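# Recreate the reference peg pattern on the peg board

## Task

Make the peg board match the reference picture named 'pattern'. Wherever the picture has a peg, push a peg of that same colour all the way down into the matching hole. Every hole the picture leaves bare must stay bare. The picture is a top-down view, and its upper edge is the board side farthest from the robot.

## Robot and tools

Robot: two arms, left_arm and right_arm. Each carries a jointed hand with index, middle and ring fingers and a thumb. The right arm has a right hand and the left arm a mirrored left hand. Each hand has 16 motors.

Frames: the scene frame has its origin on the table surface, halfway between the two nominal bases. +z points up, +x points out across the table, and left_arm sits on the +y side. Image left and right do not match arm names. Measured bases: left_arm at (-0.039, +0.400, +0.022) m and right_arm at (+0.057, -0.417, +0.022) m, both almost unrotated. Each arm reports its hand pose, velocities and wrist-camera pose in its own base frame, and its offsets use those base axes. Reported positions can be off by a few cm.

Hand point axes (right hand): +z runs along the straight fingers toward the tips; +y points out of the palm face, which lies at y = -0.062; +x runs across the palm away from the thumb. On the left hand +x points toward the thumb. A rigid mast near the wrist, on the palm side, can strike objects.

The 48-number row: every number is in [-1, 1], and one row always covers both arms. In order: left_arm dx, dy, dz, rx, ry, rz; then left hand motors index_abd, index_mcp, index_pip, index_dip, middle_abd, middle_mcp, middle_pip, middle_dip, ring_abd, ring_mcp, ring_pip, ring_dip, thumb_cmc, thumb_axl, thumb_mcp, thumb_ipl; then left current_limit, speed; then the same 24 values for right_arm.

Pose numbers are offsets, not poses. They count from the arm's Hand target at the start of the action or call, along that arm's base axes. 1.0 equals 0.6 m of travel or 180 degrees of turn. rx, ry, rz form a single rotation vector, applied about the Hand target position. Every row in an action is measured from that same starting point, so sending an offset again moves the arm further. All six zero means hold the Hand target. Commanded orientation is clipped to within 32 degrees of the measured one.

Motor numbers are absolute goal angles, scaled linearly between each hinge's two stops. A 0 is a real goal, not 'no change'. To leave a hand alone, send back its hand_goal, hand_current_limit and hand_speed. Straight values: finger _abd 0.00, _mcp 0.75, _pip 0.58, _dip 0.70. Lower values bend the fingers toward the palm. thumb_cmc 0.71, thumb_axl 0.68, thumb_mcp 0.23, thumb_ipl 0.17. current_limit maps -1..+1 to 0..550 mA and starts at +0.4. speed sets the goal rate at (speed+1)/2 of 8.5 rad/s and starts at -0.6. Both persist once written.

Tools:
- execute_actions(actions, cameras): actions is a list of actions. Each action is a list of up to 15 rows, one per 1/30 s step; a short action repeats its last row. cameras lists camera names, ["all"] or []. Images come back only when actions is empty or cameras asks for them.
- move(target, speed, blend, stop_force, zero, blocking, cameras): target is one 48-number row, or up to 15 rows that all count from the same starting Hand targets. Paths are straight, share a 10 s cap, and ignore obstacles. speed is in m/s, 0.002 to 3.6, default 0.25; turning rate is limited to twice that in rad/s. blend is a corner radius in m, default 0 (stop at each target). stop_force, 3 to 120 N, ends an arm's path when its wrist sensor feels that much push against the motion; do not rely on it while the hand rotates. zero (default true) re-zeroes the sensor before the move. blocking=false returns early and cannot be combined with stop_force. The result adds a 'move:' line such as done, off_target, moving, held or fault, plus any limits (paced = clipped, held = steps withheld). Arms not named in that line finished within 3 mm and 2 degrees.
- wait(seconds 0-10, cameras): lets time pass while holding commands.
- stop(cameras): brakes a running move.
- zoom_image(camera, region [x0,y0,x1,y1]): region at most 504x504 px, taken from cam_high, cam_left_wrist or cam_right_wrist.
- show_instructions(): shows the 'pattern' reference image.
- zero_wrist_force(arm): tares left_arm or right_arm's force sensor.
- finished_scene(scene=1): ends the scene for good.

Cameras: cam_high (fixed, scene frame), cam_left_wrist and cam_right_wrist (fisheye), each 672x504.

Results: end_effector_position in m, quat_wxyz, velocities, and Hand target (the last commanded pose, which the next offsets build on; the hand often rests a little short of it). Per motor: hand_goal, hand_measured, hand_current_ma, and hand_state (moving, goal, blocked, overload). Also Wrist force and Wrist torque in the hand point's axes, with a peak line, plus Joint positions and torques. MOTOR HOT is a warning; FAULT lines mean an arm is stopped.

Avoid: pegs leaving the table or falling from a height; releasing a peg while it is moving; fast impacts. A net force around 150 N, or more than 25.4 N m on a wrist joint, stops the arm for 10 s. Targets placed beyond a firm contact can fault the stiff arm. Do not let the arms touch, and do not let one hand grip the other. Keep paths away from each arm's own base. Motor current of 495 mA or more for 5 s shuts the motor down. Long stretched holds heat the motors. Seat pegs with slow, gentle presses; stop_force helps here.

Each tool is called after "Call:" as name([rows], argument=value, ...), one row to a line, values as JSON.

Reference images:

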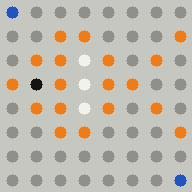

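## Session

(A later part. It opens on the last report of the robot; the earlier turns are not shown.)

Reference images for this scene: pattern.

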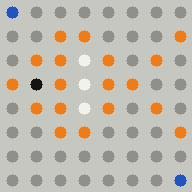

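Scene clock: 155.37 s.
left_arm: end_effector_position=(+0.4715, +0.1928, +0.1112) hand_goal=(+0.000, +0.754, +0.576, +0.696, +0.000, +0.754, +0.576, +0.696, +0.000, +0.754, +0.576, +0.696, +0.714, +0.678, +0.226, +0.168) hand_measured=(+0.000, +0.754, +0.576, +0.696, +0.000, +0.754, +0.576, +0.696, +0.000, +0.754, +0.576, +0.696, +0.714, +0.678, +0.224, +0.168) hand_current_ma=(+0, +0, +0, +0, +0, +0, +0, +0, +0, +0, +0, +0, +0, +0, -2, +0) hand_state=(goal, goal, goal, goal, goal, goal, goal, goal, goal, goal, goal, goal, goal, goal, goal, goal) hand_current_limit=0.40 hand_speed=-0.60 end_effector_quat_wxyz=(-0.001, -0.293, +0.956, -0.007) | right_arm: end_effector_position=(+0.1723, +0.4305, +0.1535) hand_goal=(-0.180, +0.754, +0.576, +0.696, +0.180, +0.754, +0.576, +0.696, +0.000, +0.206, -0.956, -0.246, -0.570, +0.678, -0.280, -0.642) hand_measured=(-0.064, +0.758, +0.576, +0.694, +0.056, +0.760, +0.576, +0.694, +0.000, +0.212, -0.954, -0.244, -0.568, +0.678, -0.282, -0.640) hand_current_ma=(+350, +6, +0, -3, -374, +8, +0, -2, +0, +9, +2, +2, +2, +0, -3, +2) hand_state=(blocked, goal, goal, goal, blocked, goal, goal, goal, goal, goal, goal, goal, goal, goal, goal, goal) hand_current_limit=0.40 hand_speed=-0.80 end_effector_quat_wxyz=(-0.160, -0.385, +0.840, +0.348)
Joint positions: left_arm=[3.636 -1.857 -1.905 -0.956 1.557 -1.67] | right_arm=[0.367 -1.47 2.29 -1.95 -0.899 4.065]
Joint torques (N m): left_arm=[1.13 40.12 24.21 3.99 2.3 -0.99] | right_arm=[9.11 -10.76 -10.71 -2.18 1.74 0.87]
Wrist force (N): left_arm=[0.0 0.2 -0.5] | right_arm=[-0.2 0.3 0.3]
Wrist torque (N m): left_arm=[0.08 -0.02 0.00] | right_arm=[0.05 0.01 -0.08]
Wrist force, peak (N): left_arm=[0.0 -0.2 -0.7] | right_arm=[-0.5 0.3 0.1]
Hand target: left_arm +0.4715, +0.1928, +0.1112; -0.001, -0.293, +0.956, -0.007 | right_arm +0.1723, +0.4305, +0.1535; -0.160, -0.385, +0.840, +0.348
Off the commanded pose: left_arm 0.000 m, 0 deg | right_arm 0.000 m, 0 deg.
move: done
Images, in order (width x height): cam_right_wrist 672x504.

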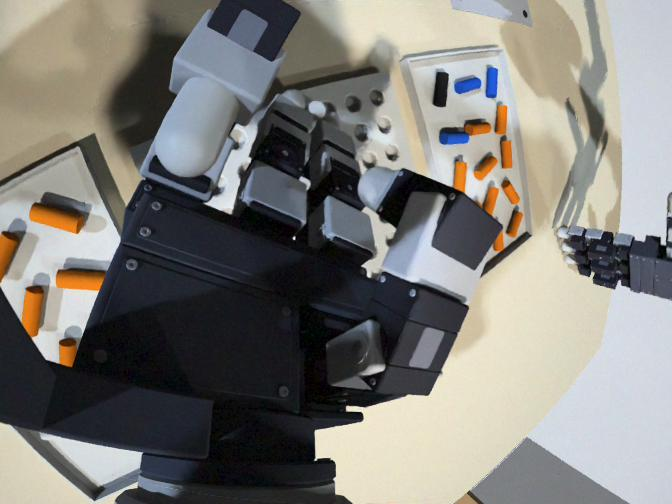

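Call:
move(target=[0,0,0,0,0,0, 0,0.754,0.576,0.696,0,0.754,0.576,0.696,0,0.754,0.576,0.696,0.714,0.678,0.226,0.168,0.4,-0.6, 0,0,-0.0025,0,0,0, -0.18,0.754,0.576,0.696,0.18,0.754,0.576,0.696,0,0.205,-0.956,-0.246,-0.571,0.678,-0.281,-0.643,0.4,-0.8], speed=0.02)

Call:
move(target=[0,0,0,0,0,0, 0,0.754,0.576,0.696,0,0.754,0.576,0.696,0,0.754,0.576,0.696,0.714,0.678,0.226,0.168,0.4,-0.6, 0,0,-0.0017,0,0,0, -0.18,0.754,0.576,0.696,0.18,0.754,0.576,0.696,0,0.205,-0.956,-0.246,-0.571,0.678,-0.281,-0.643,0.4,-0.8], speed=0.02, cameras=["cam_right_wrist"])

Call:
zoom_image(camera="cam_right_wrist", region=[260, 60, 400, 165])

Scene clock: 156.60 s.
left_arm: end_effector_position=(+0.4715, +0.1928, +0.1112) hand_goal=(+0.000, +0.754, +0.576, +0.696, +0.000, +0.754, +0.576, +0.696, +0.000, +0.754, +0.576, +0.696, +0.714, +0.678, +0.226, +0.168) hand_measured=(+0.000, +0.754, +0.576, +0.696, +0.000, +0.754, +0.576, +0.696, +0.000, +0.754, +0.576, +0.696, +0.714, +0.678, +0.224, +0.168) hand_current_ma=(+0, +0, +0, +0, +0, +0, +0, +0, +0, +0, +0, +0, +0, +0, -2, +0) hand_state=(goal, goal, goal, goal, goal, goal, goal, goal, goal, goal, goal, goal, goal, goal, goal, goal) hand_current_limit=0.40 hand_speed=-0.60 end_effector_quat_wxyz=(-0.001, -0.293, +0.956, -0.007) | right_arm: end_effector_position=(+0.1723, +0.4305, +0.1520) hand_goal=(-0.180, +0.754, +0.576, +0.696, +0.180, +0.754, +0.576, +0.696, +0.000, +0.206, -0.956, -0.246, -0.570, +0.678, -0.280, -0.642) hand_measured=(-0.064, +0.758, +0.576, +0.694, +0.056, +0.760, +0.576, +0.694, +0.000, +0.212, -0.954, -0.244, -0.568, +0.678, -0.282, -0.640) hand_current_ma=(+350, +6, +0, -3, -374, +8, +0, -2, +0, +9, +2, +2, +2, +0, -3, +2) hand_state=(blocked, goal, goal, goal, blocked, goal, goal, goal, goal, goal, goal, goal, goal, goal, goal, goal) hand_current_limit=0.40 hand_speed=-0.80 end_effector_quat_wxyz=(-0.160, -0.385, +0.840, +0.348)
Joint positions: left_arm=[3.636 -1.857 -1.905 -0.956 1.557 -1.67] | right_arm=[0.367 -1.466 2.292 -1.955 -0.899 4.065]
Joint torques (N m): left_arm=[0.54 40.61 22.97 4.15 2.02 -0.73] | right_arm=[8.07 -12.75 -10.05 -2.32 2.91 0.68]
Wrist force (N): left_arm=[-0.3 -0.1 -0.6] | right_arm=[-0.4 0.4 0.1]
Wrist torque (N m): left_arm=[0.04 0.02 -0.03] | right_arm=[0.05 0.06 -0.10]
Wrist force, peak (N): left_arm=[-0.3 -0.3 -0.9] | right_arm=[-0.4 0.5 0.0]
Hand target: left_arm +0.4715, +0.1928, +0.1112; -0.001, -0.293, +0.956, -0.007 | right_arm +0.1723, +0.4305, +0.1520; -0.160, -0.385, +0.840, +0.348
Off the commanded pose: left_arm 0.000 m, 0 deg | right_arm 0.000 m, 0 deg.
move: done

Scene clock: 157.30 s.
left_arm: end_effector_position=(+0.4715, +0.1928, +0.1112) hand_goal=(+0.000, +0.754, +0.576, +0.696, +0.000, +0.754, +0.576, +0.696, +0.000, +0.754, +0.576, +0.696, +0.714, +0.678, +0.226, +0.168) hand_measured=(+0.000, +0.754, +0.576, +0.696, +0.000, +0.754, +0.576, +0.696, +0.000, +0.754, +0.576, +0.696, +0.714, +0.678, +0.224, +0.168) hand_current_ma=(+0, +0, +0, +0, +0, +0, +0, +0, +0, +0, +0, +0, +0, +0, -2, +0) hand_state=(goal, goal, goal, goal, goal, goal, goal, goal, goal, goal, goal, goal, goal, goal, goal, goal) hand_current_limit=0.40 hand_speed=-0.60 end_effector_quat_wxyz=(-0.001, -0.293, +0.956, -0.007) | right_arm: end_effector_position=(+0.1723, +0.4305, +0.1510) hand_goal=(-0.180, +0.754, +0.576, +0.696, +0.180, +0.754, +0.576, +0.696, +0.000, +0.206, -0.956, -0.246, -0.570, +0.678, -0.280, -0.642) hand_measured=(-0.064, +0.758, +0.576, +0.694, +0.056, +0.756, +0.576, +0.694, +0.000, +0.212, -0.954, -0.244, -0.568, +0.678, -0.282, -0.640) hand_current_ma=(+350, +5, +0, -3, -374, +3, +0, -2, +0, +9, +2, +2, +2, +0, -3, +2) hand_state=(blocked, goal, goal, goal, blocked, goal, goal, goal, goal, goal, goal, goal, goal, goal, goal, goal) hand_current_limit=0.40 hand_speed=-0.80 end_effector_quat_wxyz=(-0.160, -0.385, +0.840, +0.348)
Joint positions: left_arm=[3.636 -1.857 -1.905 -0.956 1.557 -1.67] | right_arm=[0.367 -1.464 2.293 -1.959 -0.899 4.065]
Joint torques (N m): left_arm=[1.41 38.23 23.06 4.17 2.04 -0.97] | right_arm=[8.27 -9.5 -9.3 -2.57 3.07 0.6]
Wrist force (N): left_arm=[-0.1 0.0 -0.6] | right_arm=[-0.2 0.9 -0.4]
Wrist torque (N m): left_arm=[0.05 0.00 -0.02] | right_arm=[0.04 0.06 -0.08]
Wrist force, peak (N): left_arm=[-0.4 -0.2 -0.7] | right_arm=[-0.2 1.0 -0.3]
Hand target: left_arm +0.4715, +0.1928, +0.1112; -0.001, -0.293, +0.956, -0.007 | right_arm +0.1723, +0.4305, +0.1510; -0.160, -0.385, +0.840, +0.348
Off the commanded pose: left_arm 0.000 m, 0 deg | right_arm 0.000 m, 0 deg.
move: done
Images, in order (width x height): cam_right_wrist 672x504.

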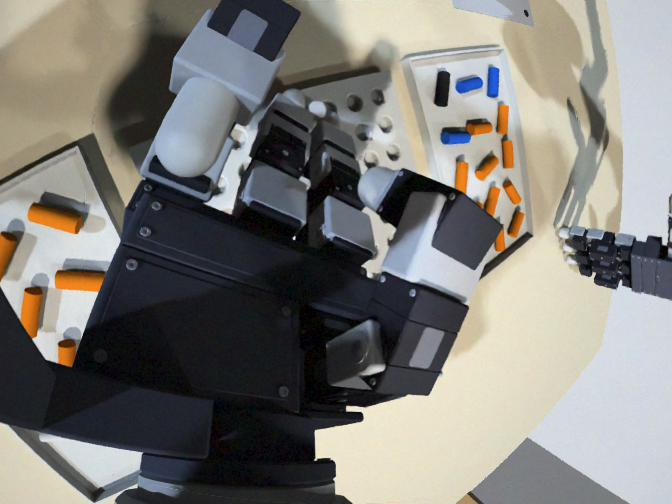

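Scaled by 3.600 from the camera's 672x504 image, which has a finer 960x720 frame.

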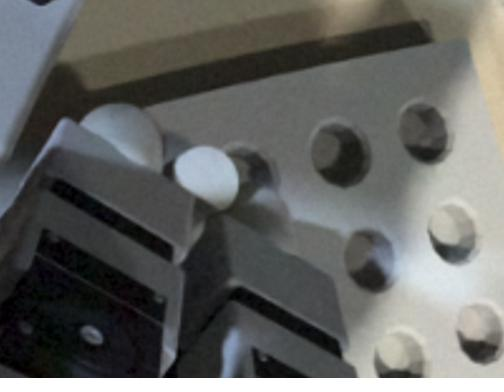

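Call:
move(target=[0,0,0,0,0,0, 0,0.754,0.576,0.696,0,0.754,0.576,0.696,0,0.754,0.576,0.696,0.714,0.678,0.226,0.168,0.4,-0.6, 0.00076,0.00088,0,0,0,0, -0.18,0.754,0.576,0.696,0.18,0.754,0.576,0.696,0,0.205,-0.956,-0.246,-0.571,0.678,-0.281,-0.643,0.4,-0.8], speed=0.02)

Call:
move(target=[0,0,0,0,0,0, 0,0.754,0.576,0.696,0,0.754,0.576,0.696,0,0.754,0.576,0.696,0.714,0.678,0.226,0.168,0.4,-0.6, 0,0,-0.0017,0,0,0, -0.18,0.754,0.576,0.696,0.18,0.754,0.576,0.696,0,0.205,-0.956,-0.246,-0.571,0.678,-0.281,-0.643,0.4,-0.8], speed=0.02)

Scene clock: 158.77 s.
left_arm: end_effector_position=(+0.4715, +0.1928, +0.1112) hand_goal=(+0.000, +0.754, +0.576, +0.696, +0.000, +0.754, +0.576, +0.696, +0.000, +0.754, +0.576, +0.696, +0.714, +0.678, +0.226, +0.168) hand_measured=(+0.000, +0.754, +0.576, +0.696, +0.000, +0.754, +0.576, +0.696, +0.000, +0.754, +0.576, +0.696, +0.714, +0.678, +0.224, +0.168) hand_current_ma=(+0, +0, +0, +0, +0, +0, +0, +0, +0, +0, +0, +0, +0, +0, -2, +0) hand_state=(goal, goal, goal, goal, goal, goal, goal, goal, goal, goal, goal, goal, goal, goal, goal, goal) hand_current_limit=0.40 hand_speed=-0.60 end_effector_quat_wxyz=(-0.001, -0.293, +0.956, -0.007) | right_arm: end_effector_position=(+0.1727, +0.4311, +0.1510) hand_goal=(-0.180, +0.754, +0.576, +0.696, +0.180, +0.754, +0.576, +0.696, +0.000, +0.206, -0.956, -0.246, -0.570, +0.678, -0.280, -0.642) hand_measured=(-0.064, +0.758, +0.576, +0.694, +0.056, +0.754, +0.576, +0.694, +0.000, +0.212, -0.954, -0.244, -0.568, +0.678, -0.282, -0.640) hand_current_ma=(+350, +5, +0, -3, -374, +1, -1, -2, +0, +9, +2, +2, +2, +0, -3, +2) hand_state=(blocked, goal, goal, goal, blocked, goal, goal, goal, goal, goal, goal, goal, goal, goal, goal, goal) hand_current_limit=0.40 hand_speed=-0.80 end_effector_quat_wxyz=(-0.160, -0.385, +0.840, +0.348)
Joint positions: left_arm=[3.636 -1.857 -1.905 -0.956 1.557 -1.67] | right_arm=[0.368 -1.463 2.291 -1.959 -0.898 4.066]
Joint torques (N m): left_arm=[0.54 40.16 23.22 4.03 2.12 -0.73] | right_arm=[10.69 -8.48 -23.33 -3.26 2.83 1.49]
Wrist force (N): left_arm=[-0.3 0.0 -0.6] | right_arm=[0.0 0.8 -0.3]
Wrist torque (N m): left_arm=[0.05 0.02 -0.03] | right_arm=[0.07 0.06 -0.07]
Wrist force, peak (N): left_arm=[-0.2 -0.1 -0.7] | right_arm=[-0.2 1.1 -0.4]
Hand target: left_arm +0.4715, +0.1928, +0.1112; -0.001, -0.293, +0.956, -0.007 | right_arm +0.1727, +0.4311, +0.1510; -0.160, -0.385, +0.840, +0.348
Off the commanded pose: left_arm 0.000 m, 0 deg | right_arm 0.000 m, 0 deg.
move: done

Scene clock: 159.47 s.
left_arm: end_effector_position=(+0.4715, +0.1928, +0.1112) hand_goal=(+0.000, +0.754, +0.576, +0.696, +0.000, +0.754, +0.576, +0.696, +0.000, +0.754, +0.576, +0.696, +0.714, +0.678, +0.226, +0.168) hand_measured=(+0.000, +0.754, +0.576, +0.696, +0.000, +0.754, +0.576, +0.696, +0.000, +0.754, +0.576, +0.696, +0.714, +0.678, +0.224, +0.168) hand_current_ma=(+0, +0, +0, +0, +0, +0, +0, +0, +0, +0, +0, +0, +0, +0, -2, +0) hand_state=(goal, goal, goal, goal, goal, goal, goal, goal, goal, goal, goal, goal, goal, goal, goal, goal) hand_current_limit=0.40 hand_speed=-0.60 end_effector_quat_wxyz=(-0.001, -0.293, +0.956, -0.007) | right_arm: end_effector_position=(+0.1727, +0.4311, +0.1500) hand_goal=(-0.180, +0.754, +0.576, +0.696, +0.180, +0.754, +0.576, +0.696, +0.000, +0.206, -0.956, -0.246, -0.570, +0.678, -0.280, -0.642) hand_measured=(-0.064, +0.752, +0.574, +0.694, +0.056, +0.750, +0.572, +0.694, +0.000, +0.212, -0.954, -0.244, -0.568, +0.678, -0.282, -0.640) hand_current_ma=(+350, -2, -2, -3, -374, -7, -4, -2, +0, +9, +2, +2, +2, +0, -3, +2) hand_state=(blocked, goal, goal, goal, blocked, goal, goal, goal, goal, goal, goal, goal, goal, goal, goal, goal) hand_current_limit=0.40 hand_speed=-0.80 end_effector_quat_wxyz=(-0.160, -0.385, +0.840, +0.348)
Joint positions: left_arm=[3.636 -1.857 -1.905 -0.956 1.557 -1.67] | right_arm=[0.368 -1.46 2.293 -1.962 -0.898 4.066]
Joint torques (N m): left_arm=[0.93 39.66 24.11 3.94 2.02 -0.77] | right_arm=[7.63 -9.67 -10.15 -2.67 2.55 0.28]
Wrist force (N): left_arm=[-0.2 -0.1 -0.5] | right_arm=[0.1 1.7 -0.9]
Wrist torque (N m): left_arm=[0.04 0.01 -0.02] | right_arm=[0.06 0.07 -0.05]
Wrist force, peak (N): left_arm=[0.2 0.0 -0.8] | right_arm=[0.1 1.8 -1.2]
Hand target: left_arm +0.4715, +0.1928, +0.1112; -0.001, -0.293, +0.956, -0.007 | right_arm +0.1727, +0.4311, +0.1500; -0.160, -0.385, +0.840, +0.348
Off the commanded pose: left_arm 0.000 m, 0 deg | right_arm 0.000 m, 0 deg.
move: done

Call:
move([
  [0,0,0,0,0,0, 0,0.754,0.576,0.696,0,0.754,0.576,0.696,0,0.754,0.576,0.696,0.714,0.678,0.226,0.168,0.4,-0.6, 0,0,0.004,0,0,0, -0.18,0.754,0.576,0.696,0.18,0.754,0.576,0.696,0,0.205,-0.956,-0.246,-0.571,0.678,-0.281,-0.643,0.4,-0.8],
  [0,0,0,0,0,0, 0,0.754,0.576,0.696,0,0.754,0.576,0.696,0,0.754,0.576,0.696,0.714,0.678,0.226,0.168,0.4,-0.6, 0.00076,0.00088,0.004,0,0,0, -0.18,0.754,0.576,0.696,0.18,0.754,0.576,0.696,0,0.205,-0.956,-0.246,-0.571,0.678,-0.281,-0.643,0.4,-0.8],
  [0,0,0,0,0,0, 0,0.754,0.576,0.696,0,0.754,0.576,0.696,0,0.754,0.576,0.696,0.714,0.678,0.226,0.168,0.4,-0.6, 0.00076,0.00088,0.0,0,0,0, -0.18,0.754,0.576,0.696,0.18,0.754,0.576,0.696,0,0.205,-0.956,-0.246,-0.571,0.678,-0.281,-0.643,0.4,-0.8],
], speed=0.02, cameras=["cam_right_wrist"])

Call:
zoom_image(camera="cam_right_wrist", region=[290, 70, 390, 145])

Scene clock: 161.67 s.
left_arm: end_effector_position=(+0.4715, +0.1928, +0.1112) hand_goal=(+0.000, +0.754, +0.576, +0.696, +0.000, +0.754, +0.576, +0.696, +0.000, +0.754, +0.576, +0.696, +0.714, +0.678, +0.226, +0.168) hand_measured=(+0.000, +0.754, +0.576, +0.696, +0.000, +0.754, +0.576, +0.696, +0.000, +0.754, +0.576, +0.696, +0.714, +0.678, +0.224, +0.168) hand_current_ma=(+0, +0, +0, +0, +0, +0, +0, +0, +0, +0, +0, +0, +0, +0, -2, +0) hand_state=(goal, goal, goal, goal, goal, goal, goal, goal, goal, goal, goal, goal, goal, goal, goal, goal) hand_current_limit=0.40 hand_speed=-0.60 end_effector_quat_wxyz=(-0.001, -0.293, +0.956, -0.007) | right_arm: end_effector_position=(+0.1732, +0.4316, +0.1499) hand_goal=(-0.180, +0.754, +0.576, +0.696, +0.180, +0.754, +0.576, +0.696, +0.000, +0.206, -0.956, -0.246, -0.570, +0.678, -0.280, -0.642) hand_measured=(-0.064, +0.752, +0.574, +0.694, +0.056, +0.746, +0.570, +0.694, +0.000, +0.212, -0.954, -0.244, -0.568, +0.678, -0.282, -0.640) hand_current_ma=(+350, -2, -3, -2, -374, -12, -7, -2, +0, +9, +2, +2, +2, +0, -3, +2) hand_state=(blocked, goal, goal, goal, blocked, goal, goal, goal, goal, goal, goal, goal, goal, goal, goal, goal) hand_current_limit=0.40 hand_speed=-0.80 end_effector_quat_wxyz=(-0.160, -0.385, +0.840, +0.348)
Joint positions: left_arm=[3.636 -1.857 -1.905 -0.956 1.557 -1.67] | right_arm=[0.369 -1.458 2.291 -1.963 -0.898 4.066]
Joint torques (N m): left_arm=[-0.07 39.63 21.99 4.04 2.45 -0.73] | right_arm=[10.18 -33.28 -18.81 -0.07 2.56 -0.11]
Wrist force (N): left_arm=[-0.1 -0.3 -0.5] | right_arm=[0.2 1.9 -1.3]
Wrist torque (N m): left_arm=[0.01 -0.01 0.00] | right_arm=[0.08 0.07 -0.04]
Wrist force, peak (N): left_arm=[-0.2 -0.2 -0.8] | right_arm=[0.2 1.9 -1.3]
Hand target: left_arm +0.4715, +0.1928, +0.1112; -0.001, -0.293, +0.956, -0.007 | right_arm +0.1732, +0.4316, +0.1500; -0.160, -0.385, +0.840, +0.348
Off the commanded pose: left_arm 0.000 m, 0 deg | right_arm 0.000 m, 0 deg.
move: done
Images, in order (width x height): cam_right_wrist 672x504.

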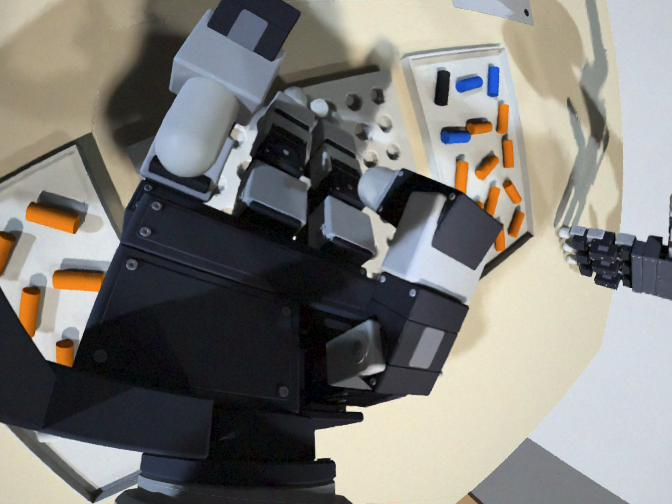

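Scaled by 5.040 from the camera's 672x504 image, which has a finer 960x720 frame.

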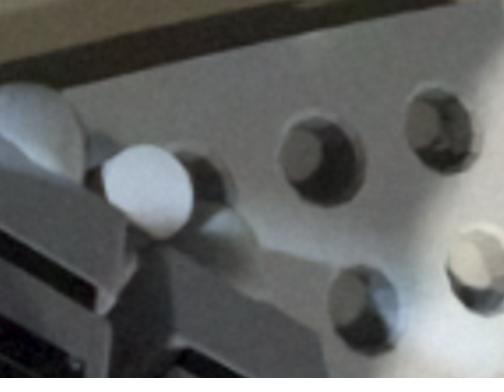

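Call:
move([
  [0,0,0,0,0,0, 0,0.754,0.576,0.696,0,0.754,0.576,0.696,0,0.754,0.576,0.696,0.714,0.678,0.226,0.168,0.4,-0.6, 0,0,0.004,0,0,0, -0.18,0.754,0.576,0.696,0.18,0.754,0.576,0.696,0,0.205,-0.956,-0.246,-0.571,0.678,-0.281,-0.643,0.4,-0.8],
  [0,0,0,0,0,0, 0,0.754,0.576,0.696,0,0.754,0.576,0.696,0,0.754,0.576,0.696,0.714,0.678,0.226,0.168,0.4,-0.6, -0.0023,-0.00265,0.004,0,0,0, -0.18,0.754,0.576,0.696,0.18,0.754,0.576,0.696,0,0.205,-0.956,-0.246,-0.571,0.678,-0.281,-0.643,0.4,-0.8],
  [0,0,0,0,0,0, 0,0.754,0.576,0.696,0,0.754,0.576,0.696,0,0.754,0.576,0.696,0.714,0.678,0.226,0.168,0.4,-0.6, -0.0023,-0.00265,0.0,0,0,0, -0.18,0.754,0.576,0.696,0.18,0.754,0.576,0.696,0,0.205,-0.956,-0.246,-0.571,0.678,-0.281,-0.643,0.4,-0.8],
], speed=0.02, cameras=["cam_right_wrist"])

Call:
zoom_image(camera="cam_right_wrist", region=[290, 70, 390, 145])

Scene clock: 163.83 s.
left_arm: end_effector_position=(+0.4715, +0.1928, +0.1112) hand_goal=(+0.000, +0.754, +0.576, +0.696, +0.000, +0.754, +0.576, +0.696, +0.000, +0.754, +0.576, +0.696, +0.714, +0.678, +0.226, +0.168) hand_measured=(+0.000, +0.754, +0.576, +0.696, +0.000, +0.754, +0.576, +0.696, +0.000, +0.754, +0.576, +0.696, +0.714, +0.678, +0.224, +0.168) hand_current_ma=(+0, +0, +0, +0, +0, +0, +0, +0, +0, +0, +0, +0, +0, +0, -2, +0) hand_state=(goal, goal, goal, goal, goal, goal, goal, goal, goal, goal, goal, goal, goal, goal, goal, goal) hand_current_limit=0.40 hand_speed=-0.60 end_effector_quat_wxyz=(-0.001, -0.293, +0.956, -0.007) | right_arm: end_effector_position=(+0.1717, +0.4300, +0.1498) hand_goal=(-0.180, +0.754, +0.576, +0.696, +0.180, +0.754, +0.576, +0.696, +0.000, +0.206, -0.956, -0.246, -0.570, +0.678, -0.280, -0.642) hand_measured=(-0.064, +0.758, +0.576, +0.694, +0.056, +0.758, +0.574, +0.694, +0.000, +0.212, -0.954, -0.244, -0.568, +0.678, -0.282, -0.640) hand_current_ma=(+350, +5, +0, -2, -374, +4, -1, -2, +0, +9, +2, +2, +2, +0, -3, +2) hand_state=(blocked, goal, goal, goal, blocked, goal, goal, goal, goal, goal, goal, goal, goal, goal, goal, goal) hand_current_limit=0.40 hand_speed=-0.80 end_effector_quat_wxyz=(-0.160, -0.385, +0.840, +0.348)
Joint positions: left_arm=[3.636 -1.857 -1.905 -0.956 1.557 -1.67] | right_arm=[0.366 -1.463 2.296 -1.962 -0.899 4.064]
Joint torques (N m): left_arm=[-0.23 39.34 22.69 4.04 2.16 -0.77] | right_arm=[-7.06 -30.61 -20.45 0.33 1.41 1.21]
Wrist force (N): left_arm=[-0.2 0.0 -0.6] | right_arm=[-0.4 0.2 0.0]
Wrist torque (N m): left_arm=[0.06 0.01 -0.01] | right_arm=[0.05 0.05 -0.02]
Wrist force, peak (N): left_arm=[-0.1 0.1 -0.8] | right_arm=[0.0 1.7 -1.2]
Hand target: left_arm +0.4715, +0.1928, +0.1112; -0.001, -0.293, +0.956, -0.007 | right_arm +0.1718, +0.4300, +0.1500; -0.160, -0.385, +0.840, +0.348
Off the commanded pose: left_arm 0.000 m, 0 deg | right_arm 0.000 m, 0 deg.
move: done
Images, in order (width x height): cam_right_wrist 672x504.

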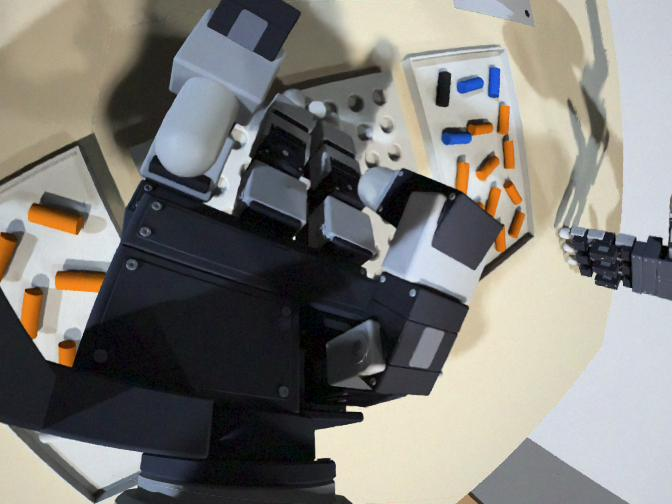

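Scaled by 5.040 from the camera's 672x504 image, which has a finer 960x720 frame.

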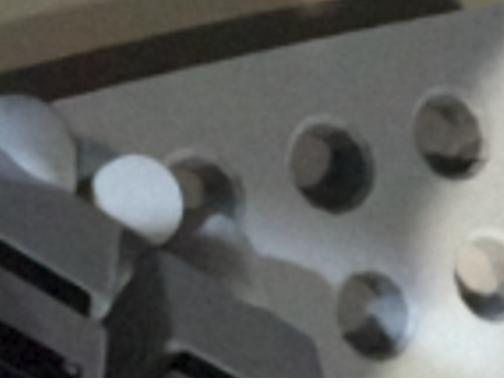

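Call:
move(target=[0,0,0,0,0,0, 0,0.754,0.576,0.696,0,0.754,0.576,0.696,0,0.754,0.576,0.696,0.714,0.678,0.226,0.168,0.4,-0.6, 0,0,-0.0033,0,0,0, -0.18,0.754,0.576,0.696,0.18,0.754,0.576,0.696,0,0.205,-0.956,-0.246,-0.571,0.678,-0.281,-0.643,0.4,-0.8], speed=0.02)

Call:
move(target=[0,0,0,0,0,0, 0,0.754,0.576,0.696,0,0.754,0.576,0.696,0,0.754,0.576,0.696,0.714,0.678,0.226,0.168,0.4,-0.6, 0,0,-0.0033,0,0,0, -0.18,0.754,0.576,0.696,0.18,0.754,0.576,0.696,0,0.205,-0.956,-0.246,-0.571,0.678,-0.281,-0.643,0.4,-0.8], speed=0.02)

Scene clock: 165.00 s.
left_arm: end_effector_position=(+0.4715, +0.1928, +0.1112) hand_goal=(+0.000, +0.754, +0.576, +0.696, +0.000, +0.754, +0.576, +0.696, +0.000, +0.754, +0.576, +0.696, +0.714, +0.678, +0.226, +0.168) hand_measured=(+0.000, +0.754, +0.576, +0.696, +0.000, +0.754, +0.576, +0.696, +0.000, +0.754, +0.576, +0.696, +0.714, +0.678, +0.224, +0.168) hand_current_ma=(+0, +0, +0, +0, +0, +0, +0, +0, +0, +0, +0, +0, +0, +0, -2, +0) hand_state=(goal, goal, goal, goal, goal, goal, goal, goal, goal, goal, goal, goal, goal, goal, goal, goal) hand_current_limit=0.40 hand_speed=-0.60 end_effector_quat_wxyz=(-0.001, -0.293, +0.956, -0.007) | right_arm: end_effector_position=(+0.1718, +0.4300, +0.1480) hand_goal=(-0.180, +0.754, +0.576, +0.696, +0.180, +0.754, +0.576, +0.696, +0.000, +0.206, -0.956, -0.246, -0.570, +0.678, -0.280, -0.642) hand_measured=(-0.064, +0.758, +0.576, +0.694, +0.056, +0.758, +0.574, +0.694, +0.000, +0.212, -0.954, -0.244, -0.568, +0.678, -0.282, -0.640) hand_current_ma=(+350, +5, +0, -2, -374, +5, -1, -2, +0, +9, +2, +2, +2, +0, -3, +2) hand_state=(blocked, goal, goal, goal, blocked, goal, goal, goal, goal, goal, goal, goal, goal, goal, goal, goal) hand_current_limit=0.40 hand_speed=-0.80 end_effector_quat_wxyz=(-0.160, -0.385, +0.840, +0.348)
Joint positions: left_arm=[3.636 -1.857 -1.905 -0.956 1.557 -1.67] | right_arm=[0.366 -1.459 2.298 -1.968 -0.899 4.064]
Joint torques (N m): left_arm=[-0.29 39.76 23.09 3.97 2.26 -0.87] | right_arm=[-2.3 -12.3 -10.45 -1.85 2.98 1.26]
Wrist force (N): left_arm=[-0.1 -0.1 -0.8] | right_arm=[-0.1 0.2 0.2]
Wrist torque (N m): left_arm=[0.05 -0.01 -0.01] | right_arm=[0.04 0.01 0.01]
Wrist force, peak (N): left_arm=[-0.4 -0.1 -0.8] | right_arm=[-0.6 0.3 -0.1]
Hand target: left_arm +0.4715, +0.1928, +0.1112; -0.001, -0.293, +0.956, -0.007 | right_arm +0.1718, +0.4300, +0.1480; -0.160, -0.385, +0.840, +0.348
Off the commanded pose: left_arm 0.000 m, 0 deg | right_arm 0.000 m, 0 deg.
move: done

Scene clock: 165.70 s.
left_arm: end_effector_position=(+0.4715, +0.1928, +0.1112) hand_goal=(+0.000, +0.754, +0.576, +0.696, +0.000, +0.754, +0.576, +0.696, +0.000, +0.754, +0.576, +0.696, +0.714, +0.678, +0.226, +0.168) hand_measured=(+0.000, +0.754, +0.576, +0.696, +0.000, +0.754, +0.576, +0.696, +0.000, +0.754, +0.576, +0.696, +0.714, +0.678, +0.224, +0.168) hand_current_ma=(+0, +0, +0, +0, +0, +0, +0, +0, +0, +0, +0, +0, +0, +0, -2, +0) hand_state=(goal, goal, goal, goal, goal, goal, goal, goal, goal, goal, goal, goal, goal, goal, goal, goal) hand_current_limit=0.40 hand_speed=-0.60 end_effector_quat_wxyz=(-0.001, -0.293, +0.956, -0.007) | right_arm: end_effector_position=(+0.1718, +0.4300, +0.1460) hand_goal=(-0.180, +0.754, +0.576, +0.696, +0.180, +0.754, +0.576, +0.696, +0.000, +0.206, -0.956, -0.246, -0.570, +0.678, -0.280, -0.642) hand_measured=(-0.064, +0.758, +0.576, +0.694, +0.056, +0.758, +0.574, +0.694, +0.000, +0.212, -0.954, -0.244, -0.568, +0.678, -0.282, -0.640) hand_current_ma=(+350, +5, +0, -2, -374, +5, -1, -2, +0, +9, +2, +2, +2, +0, -3, +2) hand_state=(blocked, goal, goal, goal, blocked, goal, goal, goal, goal, goal, goal, goal, goal, goal, goal, goal) hand_current_limit=0.40 hand_speed=-0.80 end_effector_quat_wxyz=(-0.160, -0.385, +0.840, +0.348)
Joint positions: left_arm=[3.636 -1.857 -1.905 -0.956 1.557 -1.67] | right_arm=[0.366 -1.454 2.3 -1.975 -0.899 4.064]
Joint torques (N m): left_arm=[-0.4 40.08 23.71 3.93 2.15 -0.78] | right_arm=[0.63 -13.42 -10.89 -1.92 2.85 1.17]
Wrist force (N): left_arm=[0.0 -0.1 -0.5] | right_arm=[-0.4 0.3 -0.1]
Wrist torque (N m): left_arm=[0.04 -0.01 0.00] | right_arm=[0.07 0.05 -0.01]
Wrist force, peak (N): left_arm=[-0.1 0.0 -0.8] | right_arm=[-0.6 0.3 0.1]
Hand target: left_arm +0.4715, +0.1928, +0.1112; -0.001, -0.293, +0.956, -0.007 | right_arm +0.1718, +0.4300, +0.1460; -0.160, -0.385, +0.840, +0.348
Off the commanded pose: left_arm 0.000 m, 0 deg | right_arm 0.000 m, 0 deg.
move: done

Call:
move(target=[0,0,0,0,0,0, 0,0.754,0.576,0.696,0,0.754,0.576,0.696,0,0.754,0.576,0.696,0.714,0.678,0.226,0.168,0.4,-0.6, 0,0,-0.025,0,0,0, -0.18,0.754,0.576,0.696,0.18,0.754,0.576,0.696,0,0.205,-0.956,-0.246,-0.571,0.678,-0.281,-0.643,0.4,-0.8], speed=0.015, stop_force=3, cameras=["cam_high", "cam_right_wrist"])

Call:
zoom_image(camera="cam_right_wrist", region=[290, 70, 390, 145])

Scene clock: 167.37 s.
left_arm: end_effector_position=(+0.4715, +0.1928, +0.1112) hand_goal=(+0.000, +0.754, +0.576, +0.696, +0.000, +0.754, +0.576, +0.696, +0.000, +0.754, +0.576, +0.696, +0.714, +0.678, +0.226, +0.168) hand_measured=(+0.000, +0.754, +0.576, +0.696, +0.000, +0.754, +0.576, +0.696, +0.000, +0.754, +0.576, +0.696, +0.714, +0.678, +0.224, +0.168) hand_current_ma=(+0, +0, +0, +0, +0, +0, +0, +0, +0, +0, +0, +0, +0, +0, -2, +0) hand_state=(goal, goal, goal, goal, goal, goal, goal, goal, goal, goal, goal, goal, goal, goal, goal, goal) hand_current_limit=0.40 hand_speed=-0.60 end_effector_quat_wxyz=(-0.001, -0.293, +0.956, -0.007) | right_arm: end_effector_position=(+0.1718, +0.4300, +0.1413) hand_goal=(-0.180, +0.754, +0.576, +0.696, +0.180, +0.754, +0.576, +0.696, +0.000, +0.206, -0.956, -0.246, -0.570, +0.678, -0.280, -0.642) hand_measured=(-0.064, +0.750, +0.570, +0.694, +0.056, +0.750, +0.570, +0.694, +0.000, +0.212, -0.954, -0.244, -0.568, +0.678, -0.282, -0.640) hand_current_ma=(+350, -4, -8, -3, -374, -6, -8, -3, +0, +9, +2, +2, +2, +0, -3, +2) hand_state=(blocked, goal, goal, goal, blocked, goal, goal, goal, goal, goal, goal, goal, goal, goal, goal, goal) hand_current_limit=0.40 hand_speed=-0.80 end_effector_quat_wxyz=(-0.160, -0.385, +0.840, +0.348)
Joint positions: left_arm=[3.636 -1.857 -1.905 -0.956 1.557 -1.67] | right_arm=[0.366 -1.443 2.305 -1.991 -0.899 4.064]
Joint torques (N m): left_arm=[1.09 40.24 22.16 3.84 2.12 -1.06] | right_arm=[2.42 -35.2 -24.58 -2.24 2.42 0.51]
Wrist force (N): left_arm=[-0.1 0.1 -0.3] | right_arm=[0.0 0.8 -1.0]
Wrist torque (N m): left_arm=[0.05 0.00 -0.01] | right_arm=[0.09 0.03 0.02]
Wrist force, peak (N): left_arm=[-0.2 -0.3 -0.8] | right_arm=[0.0 2.3 -2.5]
Hand target: left_arm +0.4715, +0.1928, +0.1112; -0.001, -0.293, +0.956, -0.007 | right_arm +0.1718, +0.4300, +0.1413; -0.160, -0.385, +0.840, +0.348 (not the last commanded pose)
Off the commanded pose: left_arm 0.000 m, 0 deg | right_arm 0.010 m, 0 deg.
move: contact (right_arm)
Images, in order (width x height): cam_high 672x504, cam_right_wrist 672x504.

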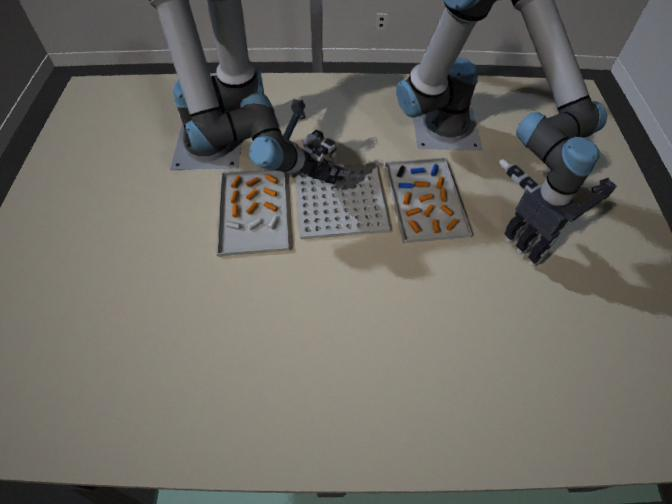

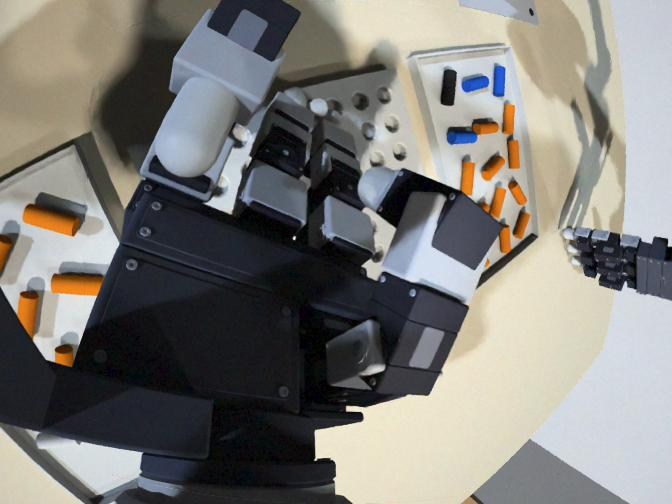

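Scaled by 5.040 from the camera's 672x504 image, which has a finer 960x720 frame.

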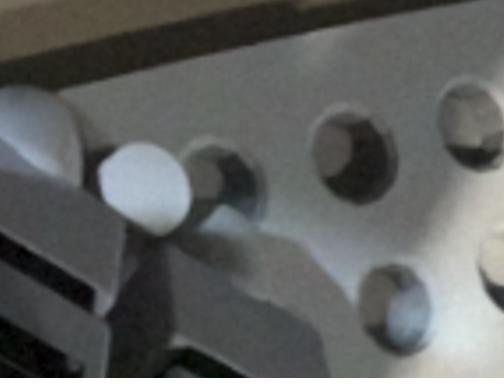

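Call:
move([
  [0,0,0,0,0,0, 0,0.754,0.576,0.696,0,0.754,0.576,0.696,0,0.754,0.576,0.696,0.714,0.678,0.226,0.168,0.4,-0.6, 0,0,0.0033,0,0,0, -0.18,0.754,0.576,0.696,0.18,0.754,0.576,0.696,0,0.205,-0.956,-0.246,-0.571,0.678,-0.281,-0.643,0.4,-0.8],
], speed=0.02)

Call:
move([
  [0,0,0,0,0,0, 0,0.754,0.576,0.696,0,0.754,0.576,0.696,0,0.754,0.576,0.696,0.714,0.678,0.226,0.168,0.4,-0.6, 0,0,0,0,0,0, -0.01,0.754,0.576,0.696,0.01,0.754,0.576,0.696,0,0.205,-0.956,-0.246,-0.571,0.678,-0.281,-0.643,0.4,-0.85],
], speed=0.02, cameras=["cam_right_wrist"])

Call:
move([
  [0,0,0,0,0,0, 0,0.754,0.576,0.696,0,0.754,0.576,0.696,0,0.754,0.576,0.696,0.714,0.678,0.226,0.168,0.4,-0.6, 0,0,0.12,0,0,0, -0.01,0.754,0.576,0.696,0.01,0.754,0.576,0.696,0,0.205,-0.956,-0.246,-0.571,0.678,-0.281,-0.643,0.4,-0.85],
], speed=0.1, cameras=["cam_right_wrist"])

Call:
zoom_image(camera="cam_right_wrist", region=[240, 30, 420, 165])

Scene clock: 169.87 s.
left_arm: end_effector_position=(+0.4715, +0.1928, +0.1112) hand_goal=(+0.000, +0.754, +0.576, +0.696, +0.000, +0.754, +0.576, +0.696, +0.000, +0.754, +0.576, +0.696, +0.714, +0.678, +0.226, +0.168) hand_measured=(+0.000, +0.754, +0.576, +0.696, +0.000, +0.754, +0.576, +0.696, +0.000, +0.754, +0.576, +0.696, +0.714, +0.678, +0.224, +0.168) hand_current_ma=(+0, +0, +0, +0, +0, +0, +0, +0, +0, +0, +0, +0, +0, +0, -2, +0) hand_state=(goal, goal, goal, goal, goal, goal, goal, goal, goal, goal, goal, goal, goal, goal, goal, goal) hand_current_limit=0.40 hand_speed=-0.60 end_effector_quat_wxyz=(-0.001, -0.293, +0.956, -0.007) | right_arm: end_effector_position=(+0.1718, +0.4300, +0.1433) hand_goal=(-0.180, +0.754, +0.576, +0.696, +0.180, +0.754, +0.576, +0.696, +0.000, +0.206, -0.956, -0.246, -0.570, +0.678, -0.280, -0.642) hand_measured=(-0.064, +0.758, +0.574, +0.694, +0.056, +0.758, +0.574, +0.694, +0.000, +0.212, -0.954, -0.244, -0.568, +0.678, -0.282, -0.640) hand_current_ma=(+350, +4, -1, -3, -374, +4, -2, -3, +0, +9, +2, +2, +2, +0, -3, +2) hand_state=(blocked, goal, goal, goal, blocked, goal, goal, goal, goal, goal, goal, goal, goal, goal, goal, goal) hand_current_limit=0.40 hand_speed=-0.80 end_effector_quat_wxyz=(-0.160, -0.385, +0.840, +0.348)
Joint positions: left_arm=[3.636 -1.857 -1.905 -0.956 1.557 -1.67] | right_arm=[0.366 -1.448 2.303 -1.984 -0.899 4.064]
Joint torques (N m): left_arm=[-0.26 40.03 23.65 4.13 2.22 -0.81] | right_arm=[2.46 -28.78 -23.71 -1.13 2.64 0.69]
Wrist force (N): left_arm=[-0.1 -0.2 -0.5] | right_arm=[-0.3 0.3 -0.1]
Wrist torque (N m): left_arm=[0.02 -0.01 0.00] | right_arm=[0.07 0.04 0.00]
Wrist force, peak (N): left_arm=[-0.1 0.1 -0.9] | right_arm=[-0.3 1.4 -1.2]
Hand target: left_arm +0.4715, +0.1928, +0.1112; -0.001, -0.293, +0.956, -0.007 | right_arm +0.1718, +0.4300, +0.1433; -0.160, -0.385, +0.840, +0.348
Off the commanded pose: left_arm 0.000 m, 0 deg | right_arm 0.000 m, 0 deg.
move: done

Scene clock: 170.40 s.
left_arm: end_effector_position=(+0.4715, +0.1928, +0.1112) hand_goal=(+0.000, +0.754, +0.576, +0.696, +0.000, +0.754, +0.576, +0.696, +0.000, +0.754, +0.576, +0.696, +0.714, +0.678, +0.226, +0.168) hand_measured=(+0.000, +0.754, +0.576, +0.696, +0.000, +0.754, +0.576, +0.696, +0.000, +0.754, +0.576, +0.696, +0.714, +0.678, +0.224, +0.168) hand_current_ma=(+0, +0, +0, +0, +0, +0, +0, +0, +0, +0, +0, +0, +0, +0, -2, +0) hand_state=(goal, goal, goal, goal, goal, goal, goal, goal, goal, goal, goal, goal, goal, goal, goal, goal) hand_current_limit=0.40 hand_speed=-0.60 end_effector_quat_wxyz=(-0.001, -0.293, +0.956, -0.007) | right_arm: end_effector_position=(+0.1718, +0.4300, +0.1433) hand_goal=(-0.010, +0.754, +0.576, +0.696, +0.010, +0.754, +0.576, +0.696, +0.000, +0.206, -0.956, -0.246, -0.570, +0.678, -0.280, -0.642) hand_measured=(-0.012, +0.758, +0.576, +0.694, +0.014, +0.758, +0.574, +0.694, +0.000, +0.212, -0.954, -0.244, -0.568, +0.678, -0.282, -0.640) hand_current_ma=(-3, +4, -1, -3, +3, +5, -1, -3, +0, +9, +2, +2, +2, +0, -3, +2) hand_state=(goal, goal, goal, goal, goal, goal, goal, goal, goal, goal, goal, goal, goal, goal, goal, goal) hand_current_limit=0.40 hand_speed=-0.85 end_effector_quat_wxyz=(-0.159, -0.385, +0.840, +0.348)
Joint positions: left_arm=[3.636 -1.857 -1.905 -0.956 1.557 -1.67] | right_arm=[0.366 -1.448 2.303 -1.984 -0.899 4.064]
Joint torques (N m): left_arm=[0.11 39.73 24.83 3.95 2.35 -0.97] | right_arm=[1.85 -15.53 -17.61 -2.48 2.52 0.65]
Wrist force (N): left_arm=[-0.2 0.1 -0.6] | right_arm=[-0.3 0.2 -0.1]
Wrist torque (N m): left_arm=[0.07 0.02 -0.02] | right_arm=[0.07 0.04 -0.01]
Wrist force, peak (N): left_arm=[-0.3 -0.3 -0.6] | right_arm=[-0.5 0.4 0.2]
Hand target: left_arm +0.4715, +0.1928, +0.1112; -0.001, -0.293, +0.956, -0.007 | right_arm +0.1718, +0.4300, +0.1433; -0.160, -0.385, +0.840, +0.348
Off the commanded pose: left_arm 0.000 m, 0 deg | right_arm 0.000 m, 0 deg.
move: done
Images, in order (width x height): cam_right_wrist 672x504.

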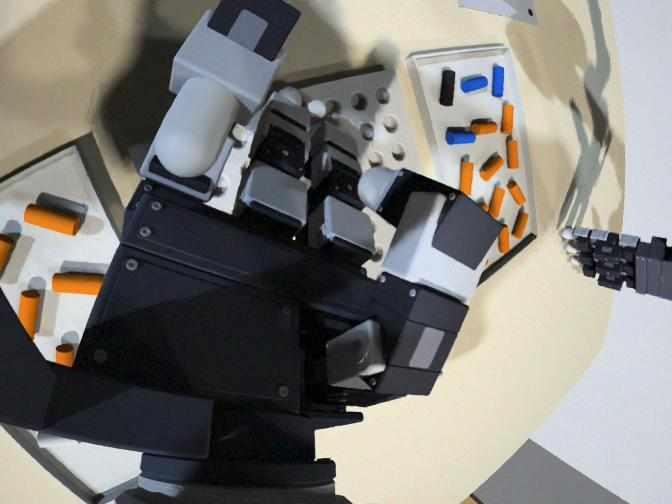

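Scene clock: 171.57 s.
left_arm: end_effector_position=(+0.4715, +0.1928, +0.1112) hand_goal=(+0.000, +0.754, +0.576, +0.696, +0.000, +0.754, +0.576, +0.696, +0.000, +0.754, +0.576, +0.696, +0.714, +0.678, +0.226, +0.168) hand_measured=(+0.000, +0.754, +0.576, +0.696, +0.000, +0.754, +0.576, +0.696, +0.000, +0.754, +0.576, +0.696, +0.714, +0.678, +0.224, +0.168) hand_current_ma=(+0, +0, +0, +0, +0, +0, +0, +0, +0, +0, +0, +0, +0, +0, -2, +0) hand_state=(goal, goal, goal, goal, goal, goal, goal, goal, goal, goal, goal, goal, goal, goal, goal, goal) hand_current_limit=0.40 hand_speed=-0.60 end_effector_quat_wxyz=(-0.001, -0.293, +0.956, -0.007) | right_arm: end_effector_position=(+0.1718, +0.4300, +0.2153) hand_goal=(-0.010, +0.754, +0.576, +0.696, +0.010, +0.754, +0.576, +0.696, +0.000, +0.206, -0.956, -0.246, -0.570, +0.678, -0.280, -0.642) hand_measured=(-0.012, +0.758, +0.576, +0.694, +0.014, +0.758, +0.576, +0.694, +0.000, +0.212, -0.954, -0.244, -0.568, +0.678, -0.282, -0.640) hand_current_ma=(-3, +5, -1, -3, +3, +6, -1, -2, +0, +9, +2, +2, +2, +0, -3, +2) hand_state=(goal, goal, goal, goal, goal, goal, goal, goal, goal, goal, goal, goal, goal, goal, goal, goal) hand_current_limit=0.40 hand_speed=-0.85 end_effector_quat_wxyz=(-0.159, -0.385, +0.840, +0.348)
Joint positions: left_arm=[3.636 -1.857 -1.905 -0.956 1.557 -1.67] | right_arm=[0.366 -1.595 2.212 -1.747 -0.899 4.064]
Joint torques (N m): left_arm=[-0.6 40.21 23.61 4.08 2.14 -1.02] | right_arm=[-12.48 -6.17 -14.33 -1.09 0.33 -0.86]
Wrist force (N): left_arm=[-0.2 -0.4 -0.3] | right_arm=[-0.4 0.3 -0.1]
Wrist torque (N m): left_arm=[-0.02 0.02 -0.01] | right_arm=[0.07 0.04 -0.03]
Wrist force, peak (N): left_arm=[-0.3 -0.3 -0.8] | right_arm=[-0.3 1.5 -0.8]
Hand target: left_arm +0.4715, +0.1928, +0.1112; -0.001, -0.293, +0.956, -0.007 | right_arm +0.1718, +0.4300, +0.2153; -0.160, -0.385, +0.840, +0.348
Off the commanded pose: left_arm 0.000 m, 0 deg | right_arm 0.000 m, 0 deg.
move: done
Images, in order (width x height): cam_right_wrist 672x504.

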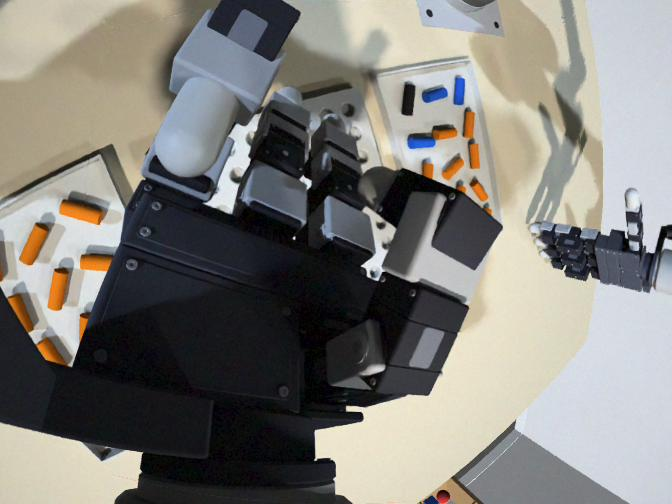

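Scaled by 2.800 from the camera's 672x504 image, which has a finer 960x720 frame.

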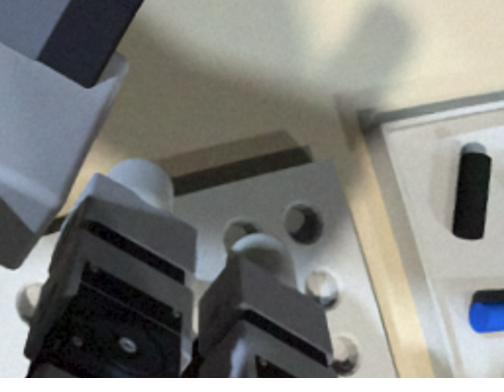

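Call:
wait(seconds=0.1, cameras=["cam_high","cam_right_wrist"])

Call:
zoom_image(camera="cam_high", region=[218, 168, 258, 208])

Call:
zoom_image(camera="cam_high", region=[250, 168, 290, 208])

Call:
zoom_image(camera="cam_high", region=[218, 200, 258, 240])

Call:
zoom_image(camera="cam_high", region=[250, 200, 290, 240])

Scene clock: 176.17 s.
left_arm: end_effector_position=(+0.4715, +0.1928, +0.1112) hand_goal=(+0.000, +0.754, +0.576, +0.696, +0.000, +0.754, +0.576, +0.696, +0.000, +0.754, +0.576, +0.696, +0.714, +0.678, +0.226, +0.168) hand_measured=(+0.000, +0.754, +0.576, +0.696, +0.000, +0.754, +0.576, +0.696, +0.000, +0.754, +0.576, +0.696, +0.714, +0.678, +0.224, +0.168) hand_current_ma=(+0, +0, +0, +0, +0, +0, +0, +0, +0, +0, +0, +0, +0, +0, -2, +0) hand_state=(goal, goal, goal, goal, goal, goal, goal, goal, goal, goal, goal, goal, goal, goal, goal, goal) hand_current_limit=0.40 hand_speed=-0.60 end_effector_quat_wxyz=(-0.001, -0.293, +0.956, -0.007) | right_arm: end_effector_position=(+0.1718, +0.4300, +0.2153) hand_goal=(-0.010, +0.754, +0.576, +0.696, +0.010, +0.754, +0.576, +0.696, +0.000, +0.206, -0.956, -0.246, -0.570, +0.678, -0.280, -0.642) hand_measured=(-0.012, +0.758, +0.576, +0.694, +0.014, +0.758, +0.576, +0.694, +0.000, +0.212, -0.954, -0.244, -0.568, +0.678, -0.282, -0.640) hand_current_ma=(-3, +5, -1, -3, +3, +6, -1, -2, +0, +9, +2, +2, +2, +0, -3, +2) hand_state=(goal, goal, goal, goal, goal, goal, goal, goal, goal, goal, goal, goal, goal, goal, goal, goal) hand_current_limit=0.40 hand_speed=-0.85 end_effector_quat_wxyz=(-0.160, -0.385, +0.840, +0.348)
Joint positions: left_arm=[3.636 -1.857 -1.905 -0.956 1.557 -1.67] | right_arm=[0.366 -1.595 2.212 -1.746 -0.899 4.064]
Joint torques (N m): left_arm=[0.7 40.64 22.68 4.02 2.02 -0.98] | right_arm=[-11.48 -4.07 -12.93 0.1 3.15 0.42]
Wrist force (N): left_arm=[0.2 -0.1 -0.5] | right_arm=[-0.3 0.4 -0.1]
Wrist torque (N m): left_arm=[0.03 -0.04 0.01] | right_arm=[0.09 0.02 -0.02]
Wrist force, peak (N): left_arm=[-0.1 -0.3 -0.9] | right_arm=[-0.5 0.6 -0.2]
Hand target: left_arm +0.4715, +0.1928, +0.1112; -0.001, -0.293, +0.956, -0.007 | right_arm +0.1718, +0.4300, +0.2153; -0.160, -0.385, +0.840, +0.348
Off the commanded pose: left_arm 0.000 m, 0 deg | right_arm 0.000 m, 0 deg.
wait: 0.10 s; at rest from the start
Images, in order (width x height): cam_high 672x504, cam_right_wrist 672x504.

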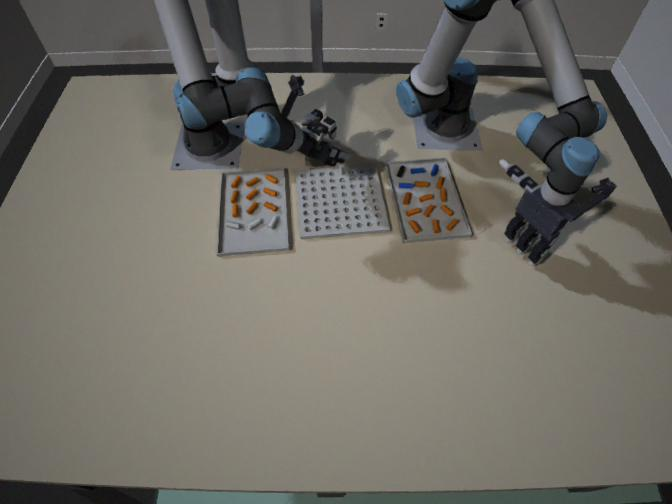

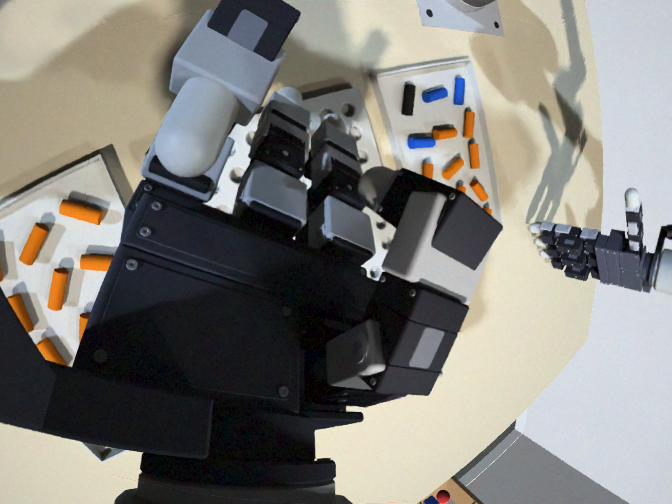

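Scaled by 12.600 from the camera's 672x504 image, which has a finer 960x720 frame.

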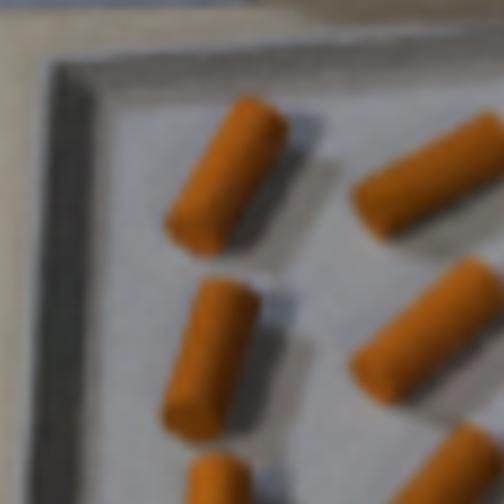

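Scaled by 12.600 from the camera's 672x504 image, which has a finer 960x720 frame.

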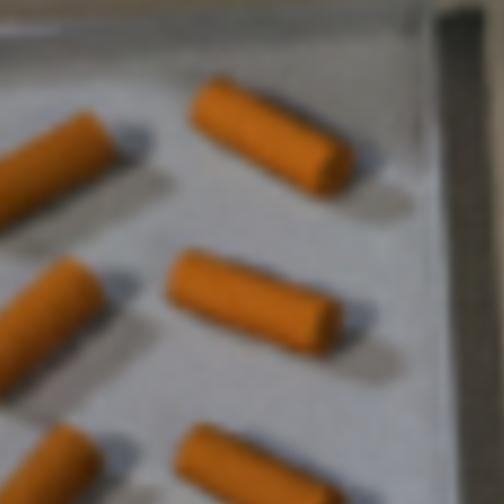

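Scaled by 12.600 from the camera's 672x504 image, which has a finer 960x720 frame.

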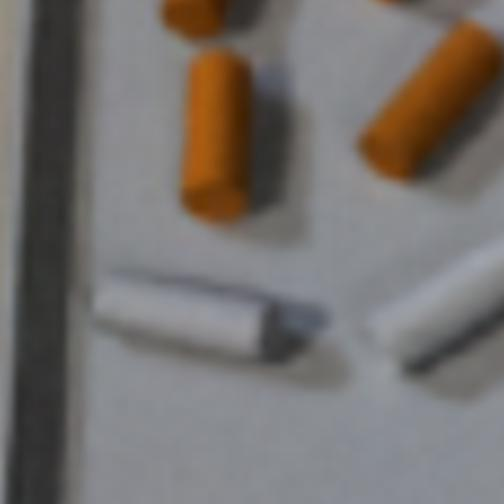

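Scaled by 12.600 from the camera's 672x504 image, which has a finer 960x720 frame.

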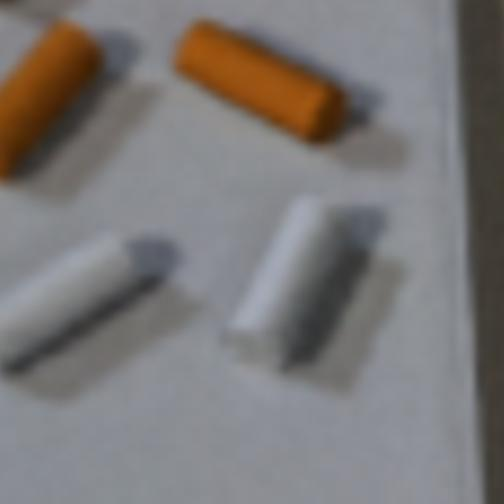

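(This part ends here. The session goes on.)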